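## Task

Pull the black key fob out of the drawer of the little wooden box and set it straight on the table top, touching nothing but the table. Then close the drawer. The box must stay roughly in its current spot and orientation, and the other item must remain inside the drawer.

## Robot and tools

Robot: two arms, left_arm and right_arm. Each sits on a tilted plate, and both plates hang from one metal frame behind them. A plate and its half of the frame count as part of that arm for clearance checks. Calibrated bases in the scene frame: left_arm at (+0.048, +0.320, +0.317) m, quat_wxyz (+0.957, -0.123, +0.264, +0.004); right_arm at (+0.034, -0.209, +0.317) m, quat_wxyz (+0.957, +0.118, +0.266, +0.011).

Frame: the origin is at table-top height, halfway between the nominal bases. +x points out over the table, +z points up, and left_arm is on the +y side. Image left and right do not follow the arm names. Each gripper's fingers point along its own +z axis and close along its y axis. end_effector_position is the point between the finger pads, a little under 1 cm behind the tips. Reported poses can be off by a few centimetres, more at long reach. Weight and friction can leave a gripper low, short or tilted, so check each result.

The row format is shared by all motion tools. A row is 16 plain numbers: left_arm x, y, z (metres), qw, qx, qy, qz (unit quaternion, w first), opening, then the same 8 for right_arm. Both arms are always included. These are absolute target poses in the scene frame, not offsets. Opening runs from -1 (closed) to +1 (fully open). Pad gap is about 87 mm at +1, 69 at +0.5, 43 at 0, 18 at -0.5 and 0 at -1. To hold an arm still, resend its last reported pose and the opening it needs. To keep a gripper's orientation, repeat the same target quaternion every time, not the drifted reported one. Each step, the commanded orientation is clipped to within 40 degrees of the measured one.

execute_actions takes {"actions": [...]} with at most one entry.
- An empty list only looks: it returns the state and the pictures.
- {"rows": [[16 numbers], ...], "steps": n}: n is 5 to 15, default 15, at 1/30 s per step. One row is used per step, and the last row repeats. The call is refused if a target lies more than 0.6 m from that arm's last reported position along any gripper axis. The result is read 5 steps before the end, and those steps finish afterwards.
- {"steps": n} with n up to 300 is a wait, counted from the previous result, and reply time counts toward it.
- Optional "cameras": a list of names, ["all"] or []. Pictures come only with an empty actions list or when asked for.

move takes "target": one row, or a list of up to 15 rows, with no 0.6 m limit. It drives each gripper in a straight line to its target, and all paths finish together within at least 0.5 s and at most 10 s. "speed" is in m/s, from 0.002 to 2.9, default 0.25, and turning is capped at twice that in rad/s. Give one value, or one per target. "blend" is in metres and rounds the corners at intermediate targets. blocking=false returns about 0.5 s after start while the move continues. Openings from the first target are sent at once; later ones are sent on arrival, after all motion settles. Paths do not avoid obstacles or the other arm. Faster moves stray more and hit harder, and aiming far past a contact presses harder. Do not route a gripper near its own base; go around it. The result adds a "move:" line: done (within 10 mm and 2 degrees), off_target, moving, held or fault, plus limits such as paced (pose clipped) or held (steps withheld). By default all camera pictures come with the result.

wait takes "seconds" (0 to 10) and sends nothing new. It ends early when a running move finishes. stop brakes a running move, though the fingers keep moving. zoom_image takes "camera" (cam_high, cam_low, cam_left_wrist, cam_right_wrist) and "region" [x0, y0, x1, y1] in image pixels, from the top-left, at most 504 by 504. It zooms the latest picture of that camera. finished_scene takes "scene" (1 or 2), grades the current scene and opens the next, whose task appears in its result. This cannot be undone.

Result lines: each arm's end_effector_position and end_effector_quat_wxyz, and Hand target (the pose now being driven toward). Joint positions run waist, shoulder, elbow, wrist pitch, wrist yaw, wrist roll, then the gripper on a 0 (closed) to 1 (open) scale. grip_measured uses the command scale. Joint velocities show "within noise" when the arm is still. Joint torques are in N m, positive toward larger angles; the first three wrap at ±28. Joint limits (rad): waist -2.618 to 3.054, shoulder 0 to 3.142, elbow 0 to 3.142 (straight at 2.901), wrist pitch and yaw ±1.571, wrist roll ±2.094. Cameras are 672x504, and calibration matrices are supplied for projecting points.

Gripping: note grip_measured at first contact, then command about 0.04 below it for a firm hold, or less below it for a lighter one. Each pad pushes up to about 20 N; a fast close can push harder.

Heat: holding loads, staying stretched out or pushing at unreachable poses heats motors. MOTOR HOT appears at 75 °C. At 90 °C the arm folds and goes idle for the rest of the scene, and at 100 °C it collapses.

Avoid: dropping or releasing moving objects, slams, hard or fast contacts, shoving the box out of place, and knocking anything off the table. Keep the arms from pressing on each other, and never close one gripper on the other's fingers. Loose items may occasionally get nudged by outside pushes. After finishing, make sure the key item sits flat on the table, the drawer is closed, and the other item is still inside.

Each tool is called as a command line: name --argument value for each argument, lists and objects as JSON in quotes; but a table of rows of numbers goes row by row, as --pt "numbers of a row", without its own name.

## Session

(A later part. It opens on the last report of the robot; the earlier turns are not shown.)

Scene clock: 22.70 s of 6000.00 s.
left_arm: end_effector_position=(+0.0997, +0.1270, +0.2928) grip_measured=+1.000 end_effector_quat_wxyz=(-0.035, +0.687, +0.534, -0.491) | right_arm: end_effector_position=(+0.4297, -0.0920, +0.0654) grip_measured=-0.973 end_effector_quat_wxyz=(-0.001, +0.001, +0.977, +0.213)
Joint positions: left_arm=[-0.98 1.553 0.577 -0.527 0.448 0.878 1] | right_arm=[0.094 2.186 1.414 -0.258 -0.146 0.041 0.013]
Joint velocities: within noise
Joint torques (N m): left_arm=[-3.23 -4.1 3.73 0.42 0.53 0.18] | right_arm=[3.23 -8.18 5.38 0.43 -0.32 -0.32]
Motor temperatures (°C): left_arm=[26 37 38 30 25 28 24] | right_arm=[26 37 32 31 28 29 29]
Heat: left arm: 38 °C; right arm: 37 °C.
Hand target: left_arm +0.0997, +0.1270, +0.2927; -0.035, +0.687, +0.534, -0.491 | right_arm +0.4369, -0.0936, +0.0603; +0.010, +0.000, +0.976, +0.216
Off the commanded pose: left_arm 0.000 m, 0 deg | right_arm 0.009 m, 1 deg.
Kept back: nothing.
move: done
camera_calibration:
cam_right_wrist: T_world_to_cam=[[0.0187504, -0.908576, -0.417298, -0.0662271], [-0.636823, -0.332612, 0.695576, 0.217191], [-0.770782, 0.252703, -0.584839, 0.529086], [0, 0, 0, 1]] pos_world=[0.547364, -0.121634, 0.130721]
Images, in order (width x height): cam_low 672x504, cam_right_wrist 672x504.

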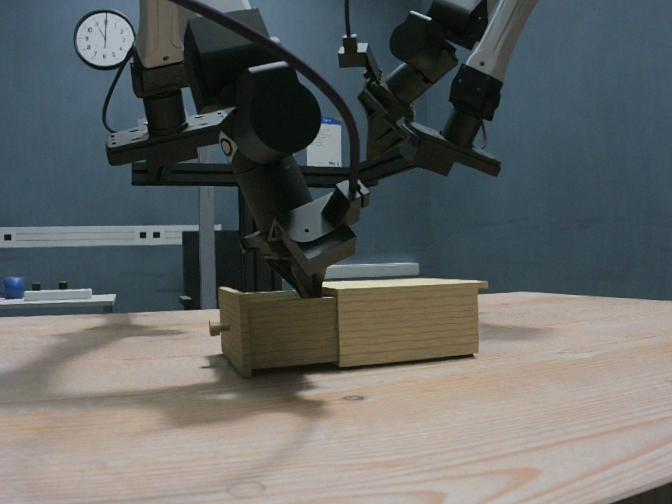

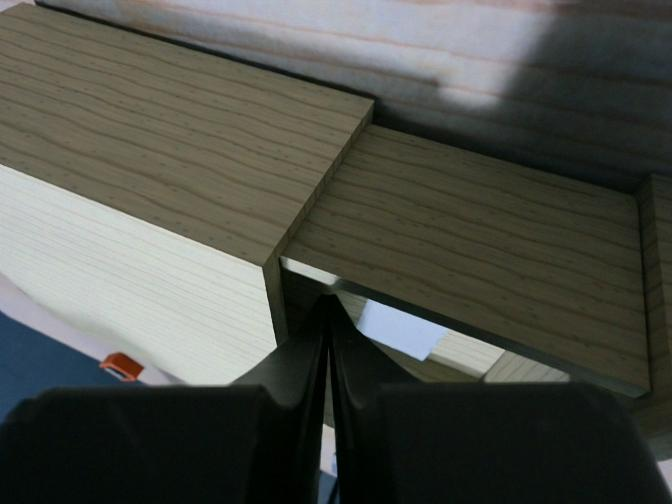

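move --pt "0.0997 0.1270 0.2928 -0.035 0.687 0.534 -0.491 1 0.437 -0.0935 0.028 0.01 0 0.976 0.216 -1" --pt "0.0997 0.1270 0.2928 -0.035 0.687 0.534 -0.491 1 0.437 -0.118 0.026 0.01 0 0.976 0.216 -1" --speed '[0.08,0.06]' --cameras '["cam_low"]'

move --pt "0.0997 0.1270 0.2928 -0.035 0.687 0.534 -0.491 1 0.437 -0.115 0.075 0.01 0 0.99 0.12 -1" --pt "0.0997 0.1270 0.2928 -0.035 0.687 0.534 -0.491 1 0.437 -0.126 0.125 0.015 0.007 0.9998 0 -1" --pt "0.0997 0.1270 0.2928 -0.035 0.687 0.534 -0.491 1 0.437 -0.126 0.13 0.015 0.007 0.9998 0 0" --speed 0.2 --cameras '["cam_right_wrist"]'

Scene clock: 24.13 s of 6000.00 s.
left_arm: end_effector_position=(+0.0997, +0.1270, +0.2928) grip_measured=+1.000 end_effector_quat_wxyz=(-0.035, +0.687, +0.534, -0.491) | right_arm: end_effector_position=(+0.4187, -0.1001, +0.0440) grip_measured=-0.973 end_effector_quat_wxyz=(-0.022, -0.005, +0.970, +0.244)
Joint positions: left_arm=[-0.98 1.553 0.577 -0.527 0.448 0.878 1] | right_arm=[0.039 2.263 1.459 -0.28 -0.237 -0.018 0.013]
Joint velocities: within noise
Joint torques (N m): left_arm=[-3.19 -4.05 3.78 0.42 0.54 0.19] | right_arm=[1.05 -7.73 5.74 0.71 0.14 -0.32]
Motor temperatures (°C): left_arm=[27 37 39 30 25 28 24] | right_arm=[26 37 32 31 28 29 29]
Heat: left arm: 39 °C; right arm: 37 °C.
Hand target: left_arm +0.0997, +0.1270, +0.2927; -0.035, +0.687, +0.534, -0.491 | right_arm +0.4361, -0.1189, +0.0283; +0.009, +0.000, +0.976, +0.216
Off the commanded pose: left_arm 0.000 m, 0 deg | right_arm 0.031 m, 5 deg.
Kept back: nothing.
move: off_target (right_arm)
Images, in order (width x height): cam_low 672x504.

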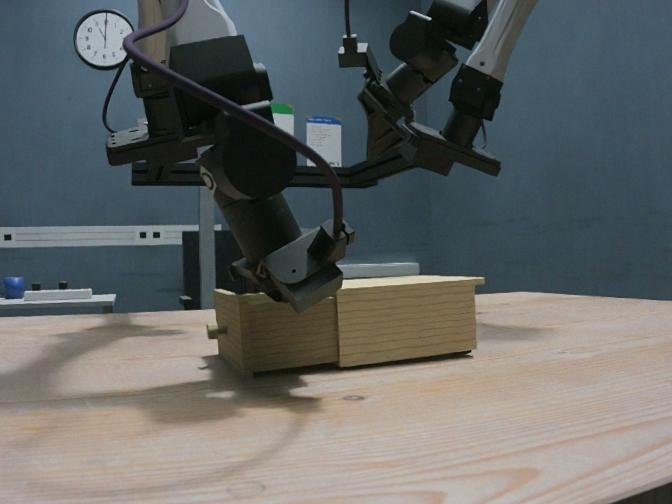

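Scene clock: 26.47 s of 6000.00 s.
left_arm: end_effector_position=(+0.0997, +0.1270, +0.2928) grip_measured=+1.000 end_effector_quat_wxyz=(-0.035, +0.687, +0.534, -0.491) | right_arm: end_effector_position=(+0.4225, -0.1260, +0.1121) grip_measured=+0.000 end_effector_quat_wxyz=(-0.009, -0.001, +1.000, -0.001)
Joint positions: left_arm=[-0.98 1.553 0.577 -0.527 0.448 0.878 1] | right_arm=[0.231 2.049 1.386 -0.44 0.348 0.171 0.5]
Joint velocities: within noise
Joint torques (N m): left_arm=[-3.25 -4.05 3.78 0.42 0.54 0.17] | right_arm=[5.64 -12.9 4.52 0.06 0.11 -0.05]
Motor temperatures (°C): left_arm=[27 37 39 30 25 28 24] | right_arm=[26 38 32 31 28 29 29]
Heat: left arm: 39 °C; right arm: 38 °C.
Hand target: left_arm +0.0997, +0.1270, +0.2927; -0.035, +0.687, +0.534, -0.491 | right_arm +0.4366, -0.1261, +0.1295; +0.015, +0.007, +1.000, +0.000
Off the commanded pose: left_arm 0.000 m, 0 deg | right_arm 0.023 m, 3 deg.
Kept back: nothing.
move: off_target (right_arm); target 3's new opening was sent with right_arm's hand 0.023 m and 3 deg from that target
camera_calibration:
cam_right_wrist: T_world_to_cam=[[0.0223685, -0.99975, -0.000458057, -0.137139], [-0.624741, -0.0143357, 0.7807, 0.19433], [-0.780511, -0.0171769, -0.624906, 0.534089], [0, 0, 0, 1]] pos_world=[0.541336, -0.125144, 0.181979]
Images, in order (width x height): cam_right_wrist 672x504.

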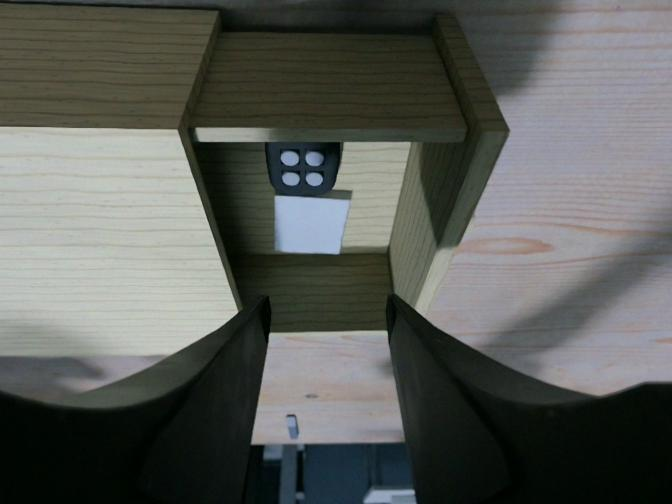

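move --pt "0.30 0.12 0.22 0 0.0 0.978 -0.208 -1 0.40 -0.135 0.10 0.01 0 1 0 -1" --pt "0.385 0.045 0.12 0 0.0 0.978 -0.208 -1 0.40 -0.135 0.10 0.01 0 1 0 -1" --pt "0.385 0.045 0.060 0 0.0 0.978 -0.208 -1 0.40 -0.14 0.05 0.01 0 1 0 -1" --speed '[0.35,0.25,0.1]'

Scene clock: 32.27 s of 6000.00 s.
left_arm: end_effector_position=(+0.3812, +0.0349, +0.0848) grip_measured=-0.993 end_effector_quat_wxyz=(-0.012, +0.005, +0.973, -0.231) | right_arm: end_effector_position=(+0.3940, -0.1394, +0.0560) grip_measured=-0.973 end_effector_quat_wxyz=(+0.003, -0.003, +1.000, -0.003)
Joint positions: left_arm=[-0.51 2.328 1.39 -0.1 -0.024 -0.362 0.003] | right_arm=[0.167 2.138 1.247 -0.169 0.325 0.1 0.013]
Joint velocities: within noise
Joint torques (N m): left_arm=[-3.59 -6.67 4.07 1.35 -0.14 0.38] | right_arm=[3.21 -7.39 4.72 0.4 -0.06 -0.2]
Motor temperatures (°C): left_arm=[27 38 39 30 25 28 24] | right_arm=[26 40 32 31 28 29 29]
Heat: left arm: 39 °C; right arm: 40 °C.
Hand target: left_arm +0.3841, +0.0461, +0.0617; -0.001, +0.000, +0.978, -0.208 | right_arm +0.3999, -0.1402, +0.0503; +0.010, +0.000, +1.000, +0.000
Off the commanded pose: left_arm 0.027 m, 3 deg | right_arm 0.008 m, 1 deg.
Kept back: nothing.
move: off_target (left_arm)
camera_calibration:
cam_left_wrist: T_world_to_cam=[[-0.0067084, -0.898691, 0.438531, -0.00525459], [-0.640541, 0.340623, 0.688247, 0.198586], [-0.767895, -0.27628, -0.577933, 0.492242], [0, 0, 0, 1]] pos_world=[0.505158, 0.0636317, 0.150112]
cam_right_wrist: T_world_to_cam=[[0.0261464, -0.999648, 0.0044109, -0.151653], [-0.642118, -0.0134129, 0.766488, 0.227891], [-0.76616, -0.0228732, -0.642243, 0.471137], [0, 0, 0, 1]] pos_world=[0.511264, -0.137767, 0.128577]

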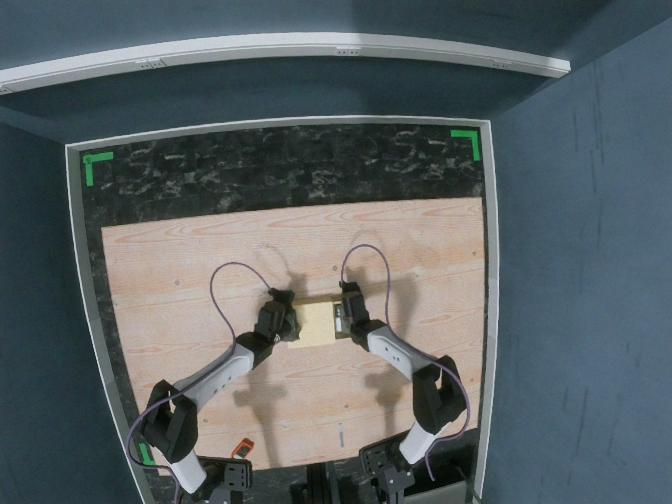

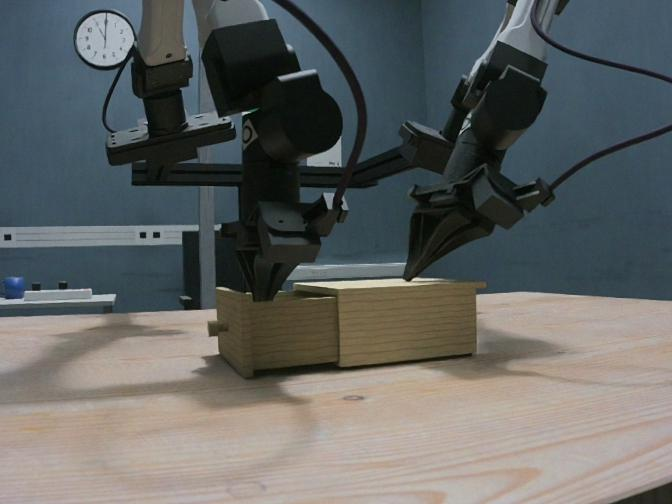

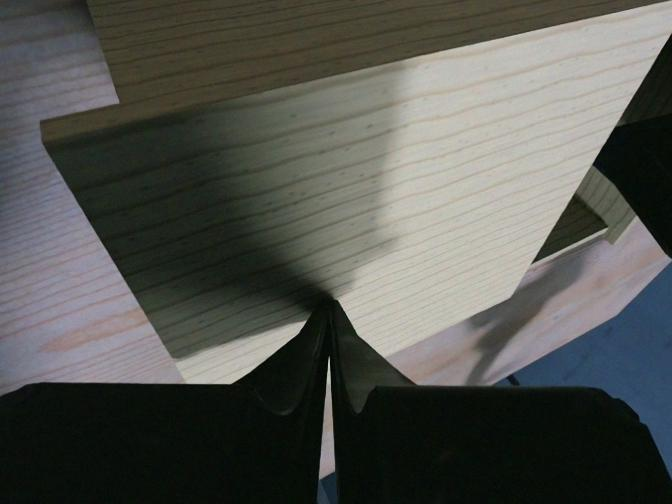

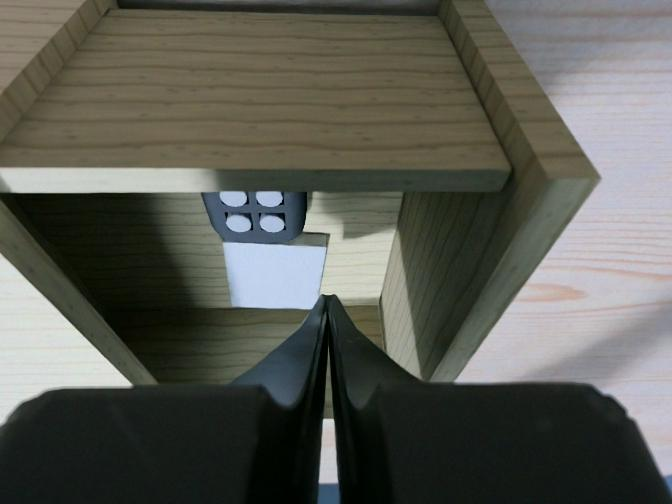

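move --target '[0.385,0.045,0.045,0,0.0,0.978,-0.208,-1,0.40,-0.20,0.05,0.01,0,1,0,-1]' --speed 0.07

zoom_image --camera "cam_high" --region '[270, 280, 370, 355]'

Scene clock: 33.70 s of 6000.00 s.
left_arm: end_effector_position=(+0.3831, +0.0272, +0.0837) grip_measured=-0.993 end_effector_quat_wxyz=(-0.018, +0.005, +0.967, -0.254) | right_arm: end_effector_position=(+0.3913, -0.1555, +0.0473) grip_measured=-0.973 end_effector_quat_wxyz=(-0.004, +0.000, +0.998, +0.061)
Joint positions: left_arm=[-0.502 2.349 1.414 -0.097 0.027 -0.357 0.003] | right_arm=[0.066 2.129 1.226 -0.142 0.145 0.016 0.013]
Joint velocities: within noise
Joint torques (N m): left_arm=[-2.95 -5.38 3.73 1.52 -0.5 0.48] | right_arm=[-1.29 -11.59 1.83 0.23 0.87 -0.67]
Motor temperatures (°C): left_arm=[27 38 39 31 25 28 24] | right_arm=[26 40 32 31 28 29 29]
Heat: left arm: 39 °C; right arm: 40 °C.
Hand target: left_arm +0.3829, +0.0470, +0.0490; -0.003, +0.001, +0.978, -0.208 | right_arm +0.3985, -0.1984, +0.0508; +0.006, +0.001, +1.000, +0.001
Off the commanded pose: left_arm 0.043 m, 6 deg | right_arm 0.045 m, 7 deg.
Kept back: nothing.
move: off_target (left_arm, right_arm)
camera_calibration:
cam_left_wrist: T_world_to_cam=[[-0.00370372, -0.87722, 0.480075, -0.0169008], [-0.632538, 0.373888, 0.678309, 0.199964], [-0.77452, -0.301153, -0.55626, 0.492364], [0, 0, 0, 1]] pos_world=[0.507768, 0.0586871, 0.146358]
cam_right_wrist: T_world_to_cam=[[0.0207933, -0.992014, -0.124398, -0.158311], [-0.631462, -0.109497, 0.767636, 0.213473], [-0.775128, 0.0625911, -0.628697, 0.479223], [0, 0, 0, 1]] pos_world=[0.509551, -0.163667, 0.117723]

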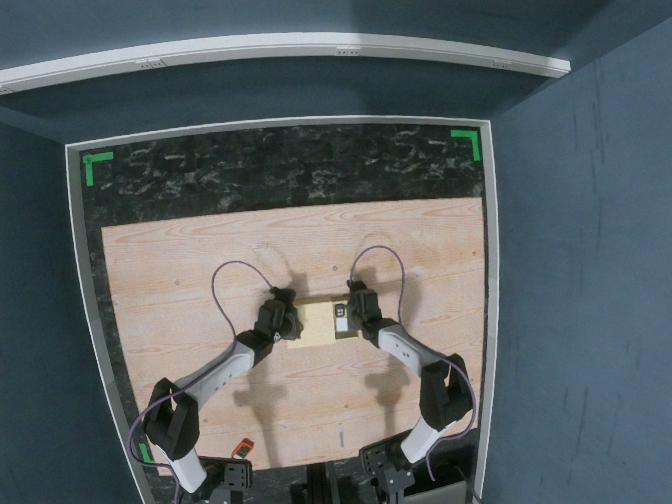

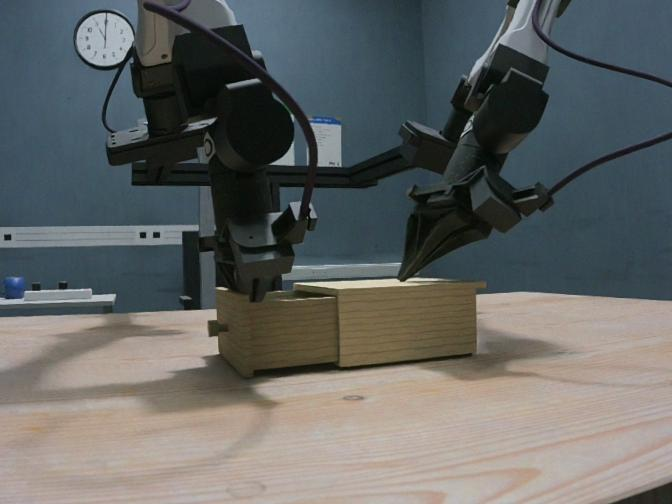

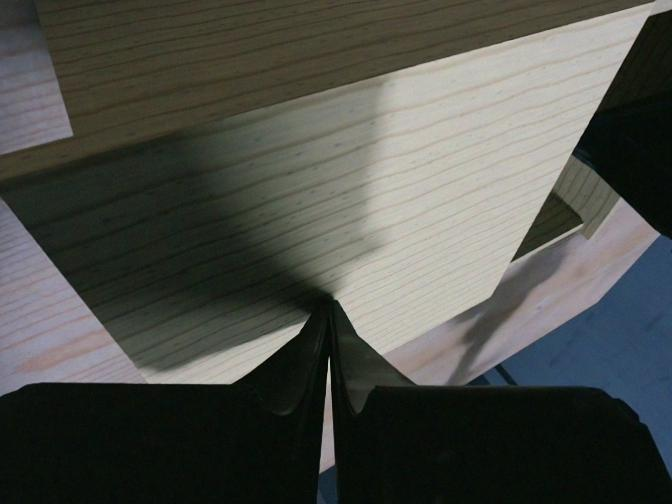

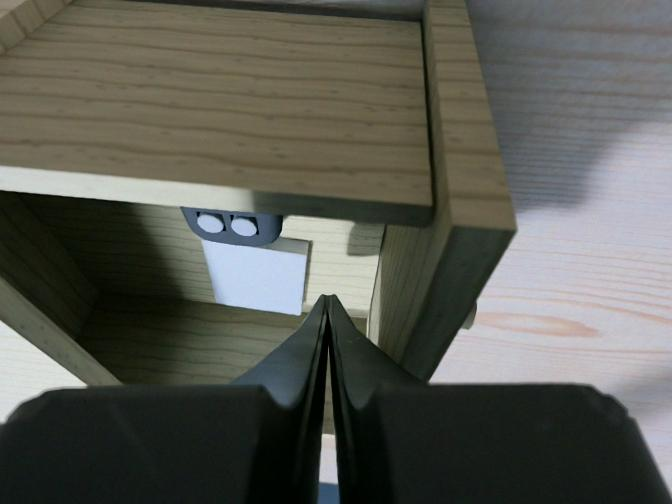

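Scaled by 5.040 from the camera's 672x504 image, which has a finer 960x720 frame.

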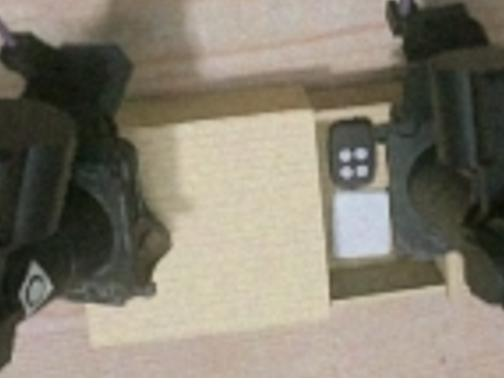

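move --pt "0.37 0.075 0.12 0 0.0 0.978 -0.208 -1 0.40 -0.145 0.06 0.01 0 1 0 -1" --pt "0.30 0.16 0.2 0 0.0 0.978 -0.208 -1 0.40 -0.125 0.14 0.135 0.694 0.694 -0.135 -1" --pt "0.1 0.16 0.28 -0.035 0.687 0.534 -0.491 -1 0.410 -0.118 0.09 0.135 0.694 0.694 -0.135 -1" --speed '[0.2,0.6,0.3]'

zoom_image --camera "cam_low" --region '[180, 130, 500, 380]'

zoom_image --camera "cam_high" --region '[270, 280, 370, 355]'

Scene clock: 41.30 s of 6000.00 s.
left_arm: end_effector_position=(+0.1070, +0.1582, +0.2784) grip_measured=-0.993 end_effector_quat_wxyz=(-0.027, +0.685, +0.545, -0.482) | right_arm: end_effector_position=(+0.4057, -0.1144, +0.0958) grip_measured=-0.973 end_effector_quat_wxyz=(+0.129, +0.693, +0.697, -0.132)
Joint positions: left_arm=[-0.844 1.471 0.503 -0.574 0.435 1.006 0.003] | right_arm=[0.336 2.061 1.199 -0.395 0.751 1.907 0.013]
Joint velocities: within noise
Joint torques (N m): left_arm=[-3.33 -2.96 2.82 0.09 0.67 0.3] | right_arm=[3.45 -6.56 4.77 -0.02 0.32 -0.23]
Motor temperatures (°C): left_arm=[27 39 38 31 25 28 24] | right_arm=[26 40 32 30 28 29 29]
Heat: left arm: 39 °C; right arm: 40 °C.
Hand target: left_arm +0.1001, +0.1601, +0.2800; -0.035, +0.687, +0.534, -0.491 | right_arm +0.4099, -0.1181, +0.0901; +0.135, +0.694, +0.694, -0.135
Off the commanded pose: left_arm 0.007 m, 2 deg | right_arm 0.008 m, 1 deg.
Kept back: nothing.
move: done
camera_calibration:
cam_left_wrist: T_world_to_cam=[[-0.729416, 0.40027, 0.55474, -0.141732], [0.473831, 0.88053, -0.0123115, -0.161901], [-0.493393, 0.253873, -0.831932, 0.385081], [0, 0, 0, 1]] pos_world=[0.163329, 0.101528, 0.396993]
cam_right_wrist: T_world_to_cam=[[-0.999652, -0.023855, 0.0112178, 0.39997], [-0.0154193, 0.874295, 0.485149, 0.0794769], [-0.0213809, 0.484808, -0.874359, 0.284331], [0, 0, 0, 1]] pos_world=[0.407136, -0.197791, 0.205563]

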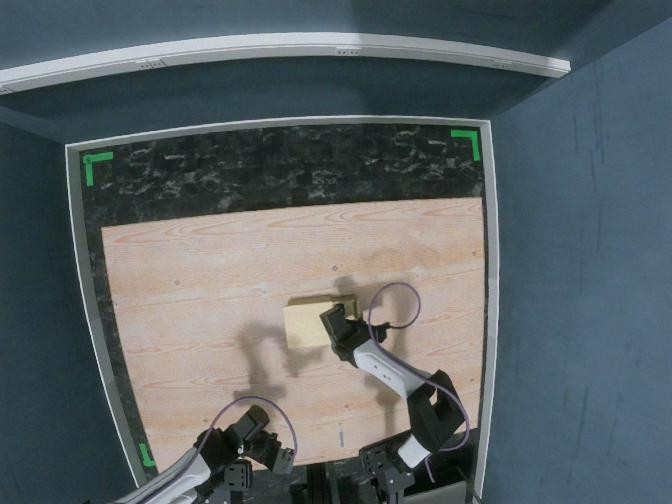

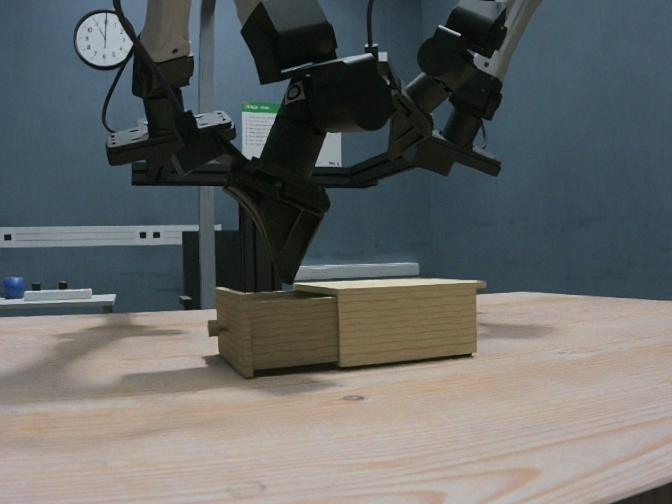

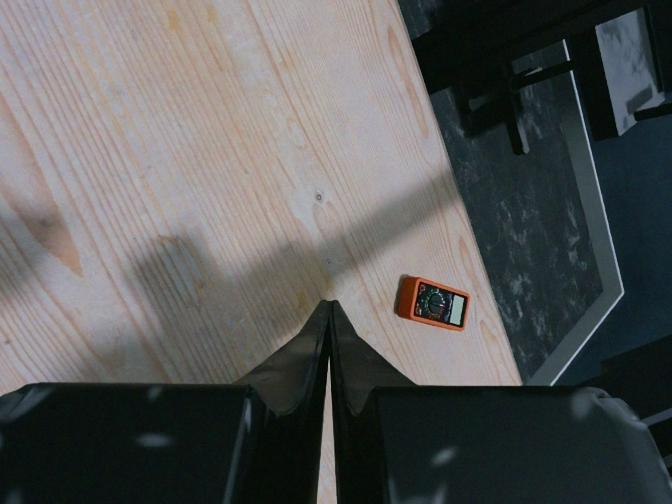

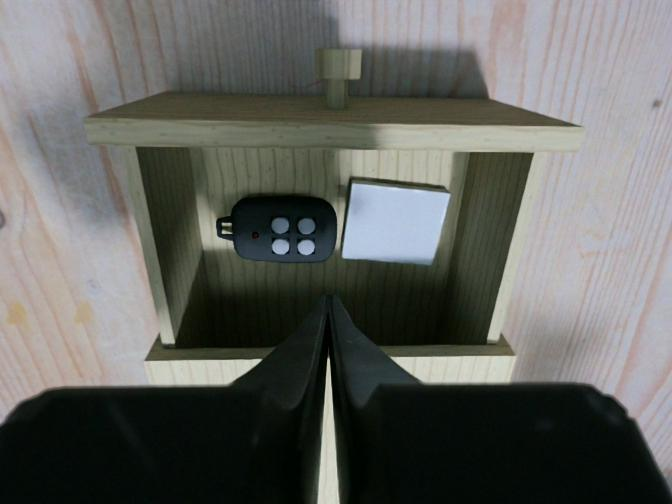

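Scaled by 1.575 from the camera's 672x504 image, which has a finer 960x720 frame.

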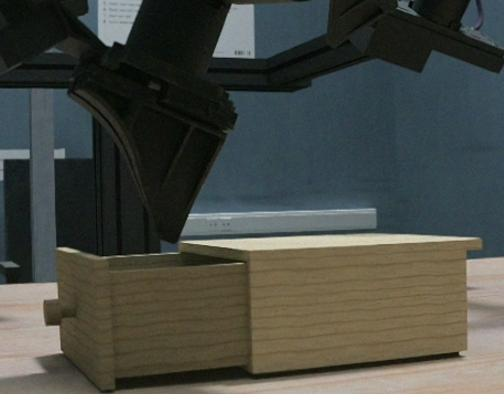

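Scaled by 5.040 from the camera's 672x504 image, which has a finer 960x720 frame.

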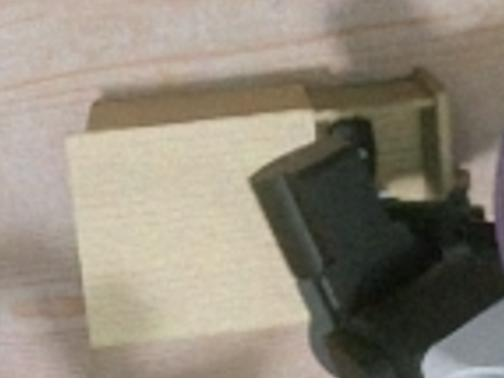

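zoom_image --camera "cam_right_wrist" --region '[130, 140, 360, 300]'

Scaled by 2.191 from the camera's 672x504 image, which has a finer 960x720 frame.

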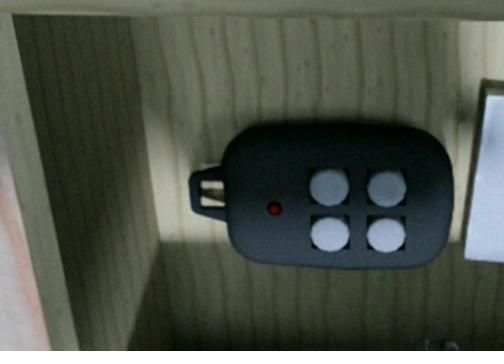

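move --pt "0.1 0.16 0.28 -0.035 0.687 0.534 -0.491 -1 0.433 -0.115 0.085 0.171 0.686 0.686 -0.171 -0.45" --pt "0.1 0.16 0.28 -0.035 0.687 0.534 -0.491 -1 0.433 -0.114 0.045 0.171 0.686 0.686 -0.171 -0.45" --speed '[0.15,0.1]'

zoom_image --camera "cam_low" --region '[180, 130, 500, 380]'

Scene clock: 44.93 s of 6000.00 s.
left_arm: end_effector_position=(+0.1069, +0.1584, +0.2784) grip_measured=-0.993 end_effector_quat_wxyz=(-0.027, +0.686, +0.544, -0.483) | right_arm: end_effector_position=(+0.4282, -0.1126, +0.0511) grip_measured=-0.450 end_effector_quat_wxyz=(+0.164, +0.685, +0.688, -0.172)
Joint positions: left_arm=[-0.844 1.471 0.503 -0.575 0.435 1.01 0.003] | right_arm=[0.322 2.288 1.437 -0.455 0.847 1.933 0.275]
Joint velocities: within noise
Joint torques (N m): left_arm=[-3.38 -2.95 2.77 0.11 0.69 0.31] | right_arm=[4.64 -7.24 4.86 0 0.4 -0.31]
Motor temperatures (°C): left_arm=[27 39 38 30 25 28 24] | right_arm=[26 40 32 30 28 29 29]
Heat: left arm: 39 °C; right arm: 40 °C.
Hand target: left_arm +0.1002, +0.1601, +0.2800; -0.035, +0.687, +0.534, -0.491 | right_arm +0.4328, -0.1140, +0.0453; +0.171, +0.686, +0.686, -0.171
Off the commanded pose: left_arm 0.007 m, 2 deg | right_arm 0.008 m, 1 deg.
Kept back: nothing.
move: done
camera_calibration:
cam_left_wrist: T_world_to_cam=[[-0.728815, 0.403071, 0.553501, -0.142035], [0.475943, 0.87937, -0.0136844, -0.161618], [-0.492248, 0.253461, -0.832736, 0.385221], [0, 0, 0, 1]] pos_world=[0.163028, 0.101734, 0.397192]
cam_right_wrist: T_world_to_cam=[[-0.999578, -0.020784, 0.0202991, 0.422885], [-0.0112953, 0.921767, 0.387579, 0.108509], [-0.0267665, 0.387186, -0.921613, 0.238648], [0, 0, 0, 1]] pos_world=[0.43032, -0.183632, 0.169302]

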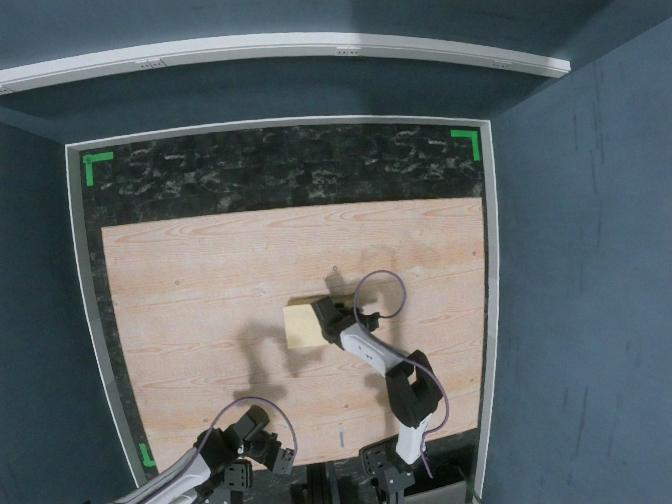

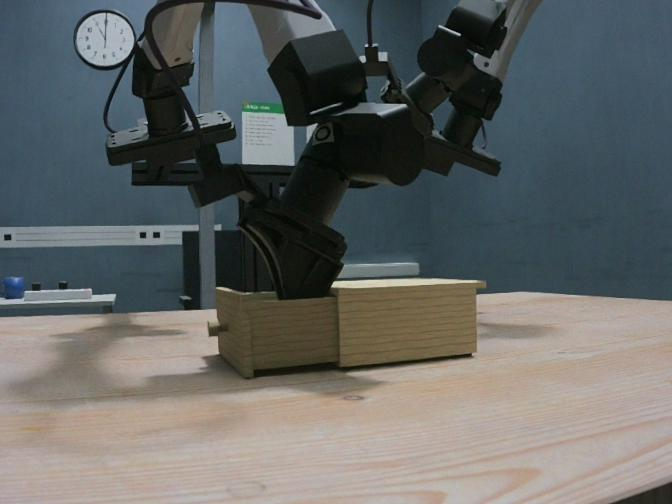

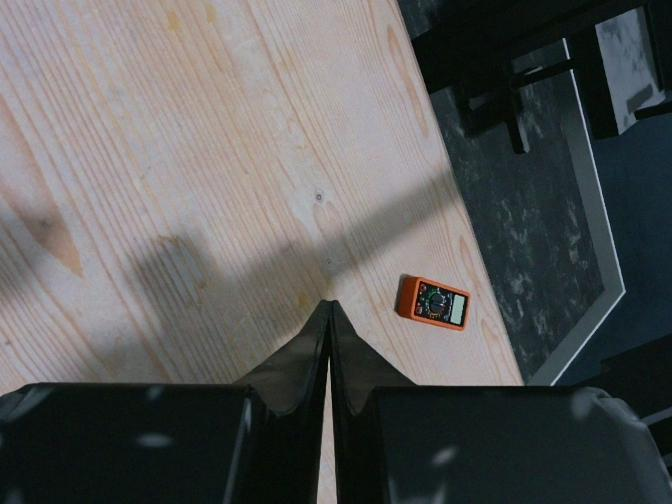

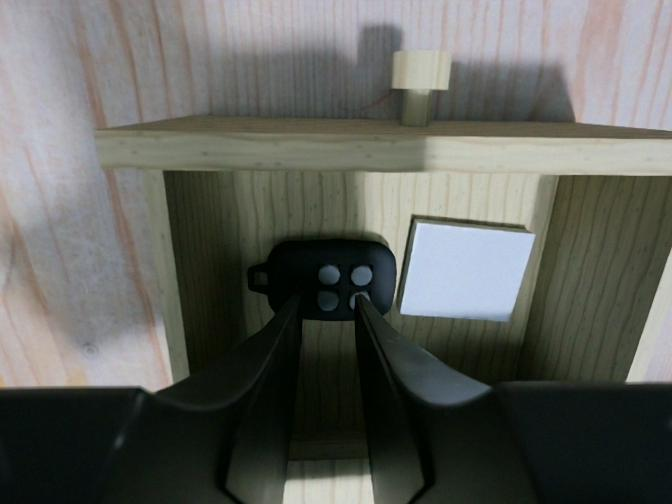

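Scaled by 1.575 from the camera's 672x504 image, which has a finer 960x720 frame.

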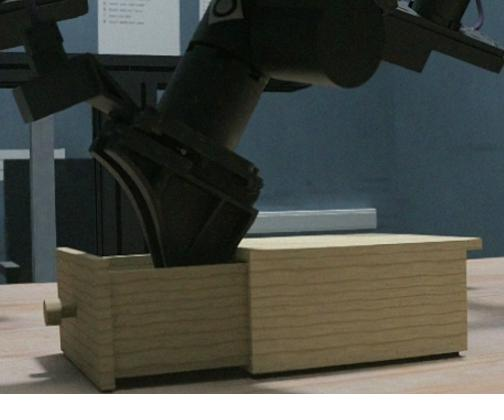

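move --pt "0.1 0.16 0.28 -0.035 0.687 0.534 -0.491 -1 0.431 -0.118 0.030 0.171 0.686 0.686 -0.171 -0.45" --pt "0.1 0.16 0.28 -0.035 0.687 0.534 -0.491 -1 0.429 -0.121 0.028 0.242 0 0.970 0 -0.45" --speed '[0.1,0.4]' --cameras '["cam_low","cam_right_wrist"]'

move --pt "0.1 0.16 0.28 -0.035 0.687 0.534 -0.491 -1 0.424 -0.121 0.095 0.242 0 0.970 0 -0.45" --pt "0.1 0.16 0.28 -0.035 0.687 0.534 -0.491 -1 0.433 -0.115 0.11 0.135 0.694 0.694 -0.135 -0.1" --speed '[0.2,0.6]' --cameras '["cam_right_wrist"]'

Scene clock: 48.30 s of 6000.00 s.
left_arm: end_effector_position=(+0.1068, +0.1584, +0.2785) grip_measured=-0.993 end_effector_quat_wxyz=(-0.027, +0.686, +0.544, -0.483) | right_arm: end_effector_position=(+0.4477, -0.1275, +0.0392) grip_measured=-0.450 end_effector_quat_wxyz=(+0.277, +0.017, +0.960, -0.028)
Joint positions: left_arm=[-0.844 1.471 0.503 -0.575 0.435 1.01 0.003] | right_arm=[0.213 2.224 0.953 0.795 0.428 -0.047 0.275]
Joint velocities: within noise
Joint torques (N m): left_arm=[-3.33 -2.95 2.8 0.12 0.68 0.31] | right_arm=[3.1 -7.43 1.07 0.47 -0.62 -0.04]
Motor temperatures (°C): left_arm=[27 39 38 30 25 28 24] | right_arm=[26 40 31 30 28 29 29]
Heat: left arm: 39 °C; right arm: 40 °C.
Hand target: left_arm +0.1001, +0.1601, +0.2800; -0.035, +0.687, +0.534, -0.491 | right_arm +0.4283, -0.1212, +0.0291; +0.243, +0.002, +0.970, -0.001
Off the commanded pose: left_arm 0.007 m, 2 deg | right_arm 0.023 m, 6 deg.
Kept back: nothing.
move: off_target (right_arm)
camera_calibration:
cam_right_wrist: T_world_to_cam=[[-0.0292833, -0.998162, 0.0530599, -0.11805], [-0.949357, 0.0443862, 0.311049, 0.438238], [-0.312833, -0.0412642, -0.948911, 0.308429], [0, 0, 0, 1]] pos_world=[0.509074, -0.124558, 0.162622]
Images, in order (width x height): cam_low 672x504, cam_right_wrist 672x504.

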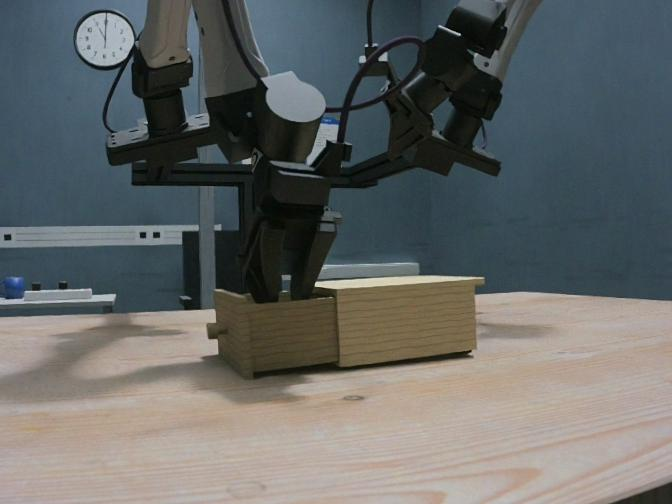

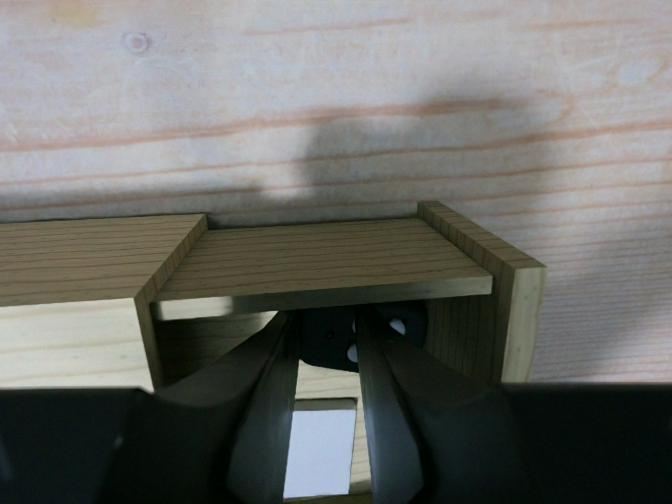

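Scene clock: 51.40 s of 6000.00 s.
left_arm: end_effector_position=(+0.1068, +0.1584, +0.2784) grip_measured=-0.993 end_effector_quat_wxyz=(-0.027, +0.686, +0.544, -0.483) | right_arm: end_effector_position=(+0.4339, -0.1205, +0.1128) grip_measured=-0.100 end_effector_quat_wxyz=(+0.138, +0.696, +0.692, -0.133)
Joint positions: left_arm=[-0.844 1.471 0.503 -0.575 0.435 1.01 0.003] | right_arm=[0.327 2.044 1.302 -0.501 0.764 1.905 0.45]
Joint velocities: within noise
Joint torques (N m): left_arm=[-3.34 -2.97 2.82 0.12 0.69 0.3] | right_arm=[5.7 -6.75 5.65 -0.25 0.24 -0.03]
Motor temperatures (°C): left_arm=[27 39 38 30 25 28 23] | right_arm=[26 40 31 30 28 29 29]
Heat: left arm: 39 °C; right arm: 40 °C.
Hand target: left_arm +0.1002, +0.1601, +0.2800; -0.035, +0.687, +0.534, -0.491 | right_arm +0.4328, -0.1150, +0.1100; +0.135, +0.694, +0.694, -0.135
Off the commanded pose: left_arm 0.007 m, 2 deg | right_arm 0.006 m, 1 deg.
Kept back: nothing.
move: done
camera_calibration:
cam_right_wrist: T_world_to_cam=[[-0.999878, -0.0155293, -0.00189951, 0.430432], [-0.0145784, 0.880755, 0.473348, 0.0787116], [-0.00567775, 0.473317, -0.880874, 0.295362], [0, 0, 0, 1]] pos_world=[0.433204, -0.202441, 0.223736]
Images, in order (width x height): cam_right_wrist 672x504.

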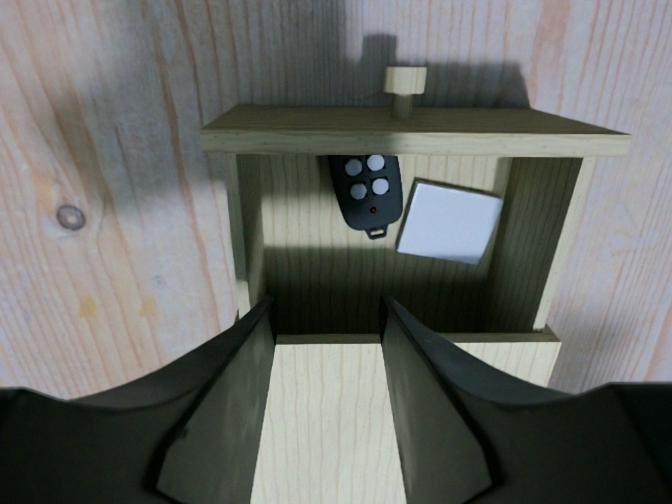

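move --pt "0.1 0.16 0.28 -0.035 0.687 0.534 -0.491 -1 0.420 -0.125 0.085 0.2126 0.6744 0.6744 -0.2126 -0.5" --pt "0.1 0.16 0.28 -0.035 0.687 0.534 -0.491 -1 0.420 -0.127 0.029 0.2126 0.6744 0.6744 -0.2126 -0.5" --pt "0.1 0.16 0.28 -0.035 0.687 0.534 -0.491 -1 0.445 -0.127 0.028 0.2126 0.6744 0.6744 -0.2126 -0.5" --speed '[0.2,0.12,0.06]' --cameras '["cam_low","cam_right_wrist"]'

move --pt "0.1 0.16 0.28 -0.035 0.687 0.534 -0.491 -1 0.437 -0.125 0.1 0.135 0.694 0.694 -0.135 -0.1" --speed '[0.2]' --cameras '["cam_right_wrist"]'

Scene clock: 53.87 s of 6000.00 s.
left_arm: end_effector_position=(+0.1068, +0.1584, +0.2784) grip_measured=-0.993 end_effector_quat_wxyz=(-0.027, +0.686, +0.544, -0.483) | right_arm: end_effector_position=(+0.4348, -0.1289, +0.0418) grip_measured=-0.500 end_effector_quat_wxyz=(+0.206, +0.658, +0.687, -0.227)
Joint positions: left_arm=[-0.844 1.471 0.503 -0.575 0.435 1.01 0.003] | right_arm=[0.318 2.389 1.579 -0.593 0.975 1.968 0.25]
Joint velocities: within noise
Joint torques (N m): left_arm=[-3.32 -2.93 2.85 0.11 0.68 0.31] | right_arm=[4.14 -6.49 5.87 0.27 0.27 -0.15]
Motor temperatures (°C): left_arm=[27 38 38 30 25 28 23] | right_arm=[26 39 32 30 28 29 29]
Heat: left arm: 38 °C; right arm: 39 °C.
Hand target: left_arm +0.1002, +0.1601, +0.2800; -0.035, +0.687, +0.534, -0.491 | right_arm +0.4446, -0.1274, +0.0292; +0.213, +0.674, +0.674, -0.213
Off the commanded pose: left_arm 0.007 m, 2 deg | right_arm 0.017 m, 3 deg.
Kept back: nothing.
move: off_target (right_arm)
camera_calibration:
cam_right_wrist: T_world_to_cam=[[-0.997498, -0.0480126, 0.0518934, 0.423517], [-0.0333408, 0.966743, 0.253567, 0.148179], [-0.062342, 0.251202, -0.965925, 0.23637], [0, 0, 0, 1]] pos_world=[0.442134, -0.182293, 0.168764]
Images, in order (width x height): cam_low 672x504, cam_right_wrist 672x504.

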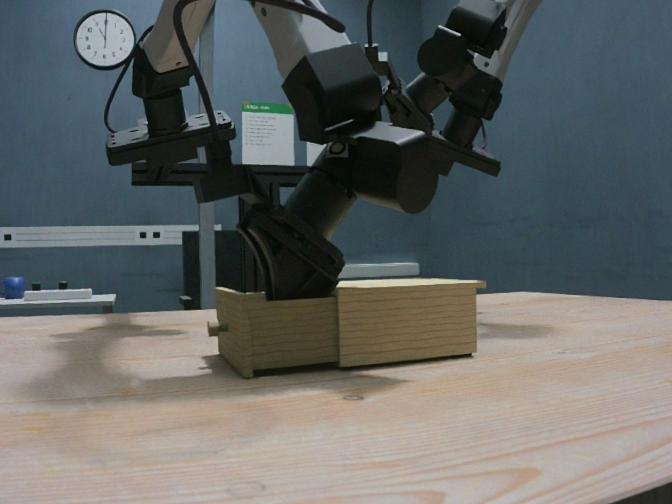

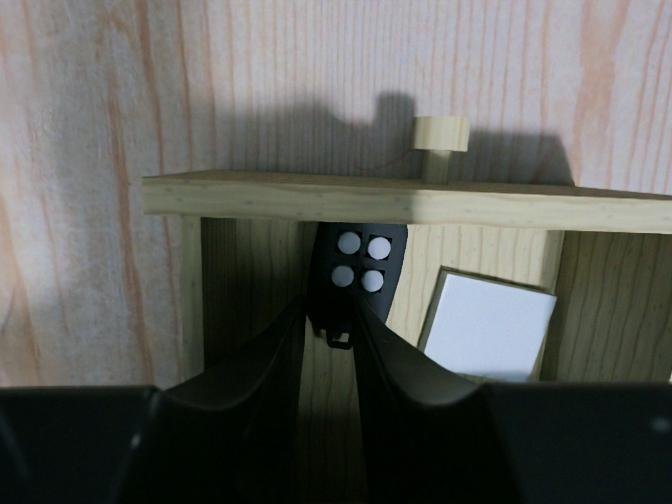

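Scene clock: 55.00 s of 6000.00 s.
left_arm: end_effector_position=(+0.1068, +0.1584, +0.2784) grip_measured=-0.993 end_effector_quat_wxyz=(-0.027, +0.686, +0.544, -0.483) | right_arm: end_effector_position=(+0.4251, -0.1188, +0.0910) grip_measured=-0.100 end_effector_quat_wxyz=(+0.127, +0.685, +0.702, -0.148)
Joint positions: left_arm=[-0.844 1.471 0.503 -0.575 0.435 1.01 0.003] | right_arm=[0.313 2.115 1.327 -0.484 0.756 1.88 0.45]
Joint velocities: within noise
Joint torques (N m): left_arm=[-3.33 -2.92 2.85 0.11 0.68 0.31] | right_arm=[3.67 -11.4 2.93 -0.04 0.28 -0.23]
Motor temperatures (°C): left_arm=[27 38 38 30 25 27 23] | right_arm=[26 40 31 30 28 29 29]
Heat: left arm: 38 °C; right arm: 40 °C.
Hand target: left_arm +0.1002, +0.1601, +0.2800; -0.035, +0.687, +0.534, -0.491 | right_arm +0.4368, -0.1250, +0.0999; +0.135, +0.694, +0.694, -0.135
Off the commanded pose: left_arm 0.007 m, 2 deg | right_arm 0.016 m, 2 deg.
Kept back: nothing.
move: off_target (right_arm)
camera_calibration:
cam_right_wrist: T_world_to_cam=[[-0.998521, -0.0374199, 0.0394438, 0.414706], [-0.0145855, 0.883242, 0.46869, 0.0881604], [-0.0523768, 0.467422, -0.882482, 0.294556], [0, 0, 0, 1]] pos_world=[0.430806, -0.20003, 0.202262]
Images, in order (width x height): cam_right_wrist 672x504.

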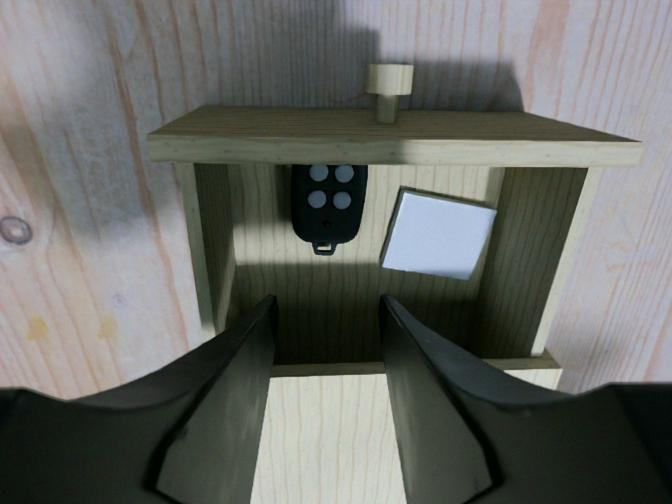

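move --pt "0.1 0.16 0.28 -0.035 0.687 0.534 -0.491 -1 0.432 -0.125 0.075 0.2126 0.6744 0.6744 -0.2126 -0.08" --pt "0.1 0.16 0.28 -0.035 0.687 0.534 -0.491 -1 0.432 -0.127 0.055 0.2126 0.6744 0.6744 -0.2126 -0.08" --speed '[0.2,0.12]' --cameras '["cam_right_wrist"]'

Scene clock: 56.87 s of 6000.00 s.
left_arm: end_effector_position=(+0.1068, +0.1584, +0.2784) grip_measured=-0.993 end_effector_quat_wxyz=(-0.027, +0.686, +0.544, -0.483) | right_arm: end_effector_position=(+0.4287, -0.1222, +0.0591) grip_measured=-0.080 end_effector_quat_wxyz=(+0.202, +0.672, +0.681, -0.208)
Joint positions: left_arm=[-0.844 1.471 0.503 -0.575 0.435 1.01 0.003] | right_arm=[0.343 2.313 1.489 -0.568 0.952 2.007 0.46]
Joint velocities: within noise
Joint torques (N m): left_arm=[-3.32 -2.93 2.78 0.13 0.69 0.3] | right_arm=[4.66 -7.71 4.79 -0.27 0.55 -0.05]
Motor temperatures (°C): left_arm=[27 38 38 30 25 27 23] | right_arm=[26 40 31 30 28 29 29]
Heat: left arm: 38 °C; right arm: 40 °C.
Hand target: left_arm +0.1002, +0.1601, +0.2800; -0.035, +0.687, +0.534, -0.491 | right_arm +0.4319, -0.1270, +0.0551; +0.212, +0.674, +0.674, -0.212
Off the commanded pose: left_arm 0.007 m, 2 deg | right_arm 0.007 m, 2 deg.
Kept back: nothing.
move: done
camera_calibration:
cam_right_wrist: T_world_to_cam=[[-0.999383, -0.0277287, 0.0215583, 0.422067], [-0.0203899, 0.957797, 0.28672, 0.128472], [-0.0285988, 0.286104, -0.957772, 0.240274], [0, 0, 0, 1]] pos_world=[0.431298, -0.18009, 0.184193]
Images, in order (width x height): cam_right_wrist 672x504.

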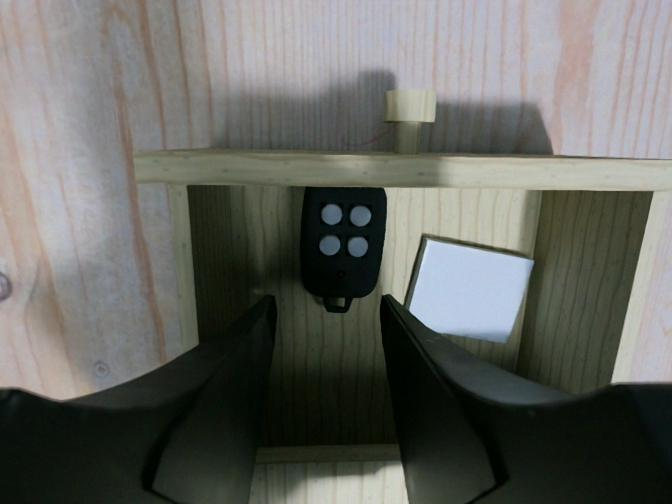

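move --pt "0.1 0.16 0.28 -0.035 0.687 0.534 -0.491 -1 0.428 -0.131 0.055 0.2126 0.6744 0.6744 -0.2126 -0.08" --pt "0.1 0.16 0.28 -0.035 0.687 0.534 -0.491 -1 0.428 -0.131 0.026 0.2126 0.6744 0.6744 -0.2126 -0.08" --speed '[0.1,0.08]' --cameras '["cam_right_wrist"]'

Scene clock: 57.93 s of 6000.00 s.
left_arm: end_effector_position=(+0.1067, +0.1585, +0.2785) grip_measured=-0.993 end_effector_quat_wxyz=(-0.027, +0.686, +0.544, -0.483) | right_arm: end_effector_position=(+0.4245, -0.1322, +0.0330) grip_measured=-0.080 end_effector_quat_wxyz=(+0.210, +0.674, +0.674, -0.216)
Joint positions: left_arm=[-0.844 1.471 0.503 -0.576 0.435 1.01 0.003] | right_arm=[0.307 2.378 1.495 -0.485 0.964 1.978 0.46]
Joint velocities: within noise
Joint torques (N m): left_arm=[-3.32 -2.95 2.82 0.12 0.68 0.31] | right_arm=[4.78 -7.17 4.51 -0.04 0.37 -0.31]
Motor temperatures (°C): left_arm=[27 38 38 30 25 27 23] | right_arm=[26 40 31 30 28 29 29]
Heat: left arm: 38 °C; right arm: 40 °C.
Hand target: left_arm +0.1001, +0.1601, +0.2800; -0.035, +0.687, +0.534, -0.491 | right_arm +0.4278, -0.1311, +0.0263; +0.213, +0.675, +0.674, -0.213
Off the commanded pose: left_arm 0.007 m, 2 deg | right_arm 0.008 m, 1 deg.
Kept back: nothing.
move: done
camera_calibration:
cam_right_wrist: T_world_to_cam=[[-0.999697, -0.0150884, 0.0194658, 0.419983], [-0.00941413, 0.964452, 0.264091, 0.142443], [-0.0227586, 0.263828, -0.964301, 0.212825], [0, 0, 0, 1]] pos_world=[0.42604, -0.187192, 0.159434]
Images, in order (width x height): cam_right_wrist 672x504.

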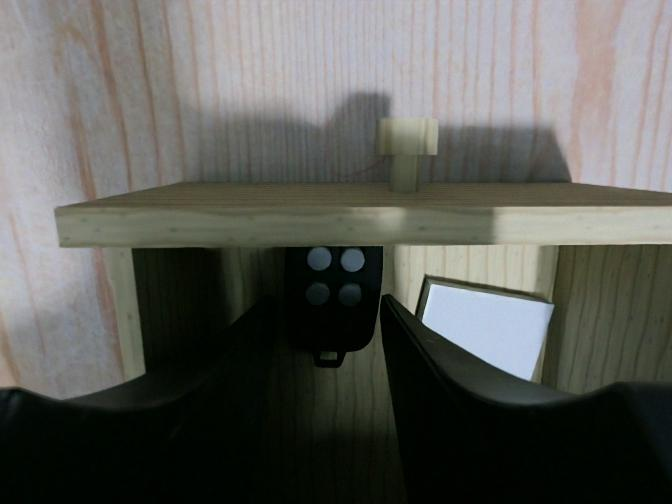

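move --target '[0.1,0.16,0.28,-0.035,0.687,0.534,-0.491,-1,0.428,-0.131,0.025,0.2126,0.6744,0.6744,-0.2126,-0.45]' --cameras '["cam_right_wrist"]'

Scene clock: 58.87 s of 6000.00 s.
left_arm: end_effector_position=(+0.1067, +0.1585, +0.2785) grip_measured=-0.993 end_effector_quat_wxyz=(-0.027, +0.686, +0.544, -0.483) | right_arm: end_effector_position=(+0.4253, -0.1322, +0.0329) grip_measured=-0.189 end_effector_quat_wxyz=(+0.211, +0.674, +0.675, -0.215)
Joint positions: left_arm=[-0.844 1.471 0.503 -0.576 0.435 1.01 0.003] | right_arm=[0.307 2.378 1.495 -0.48 0.966 1.974 0.405]
Joint velocities: within noise
Joint torques (N m): left_arm=[-3.32 -2.93 2.81 0.11 0.68 0.3] | right_arm=[4.75 -6.94 4.62 -0.05 0.33 -0.33]
Motor temperatures (°C): left_arm=[27 38 38 30 25 27 23] | right_arm=[26 40 31 30 28 29 29]
Heat: left arm: 38 °C; right arm: 40 °C.
Hand target: left_arm +0.1001, +0.1601, +0.2800; -0.035, +0.687, +0.534, -0.491 | right_arm +0.4278, -0.1311, +0.0253; +0.213, +0.675, +0.674, -0.213
Off the commanded pose: left_arm 0.007 m, 2 deg | right_arm 0.008 m, 0 deg.
Kept back: nothing.
move: done
camera_calibration:
cam_right_wrist: T_world_to_cam=[[-0.999713, -0.016736, 0.0171626, 0.420654], [-0.0116198, 0.964531, 0.263713, 0.143367], [-0.0209674, 0.263438, -0.964449, 0.212001], [0, 0, 0, 1]] pos_world=[0.426644, -0.187091, 0.159436]
Images, in order (width x height): cam_right_wrist 672x504.

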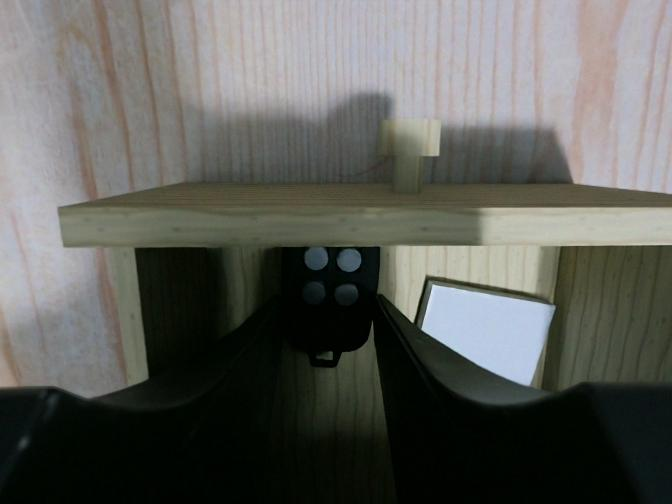

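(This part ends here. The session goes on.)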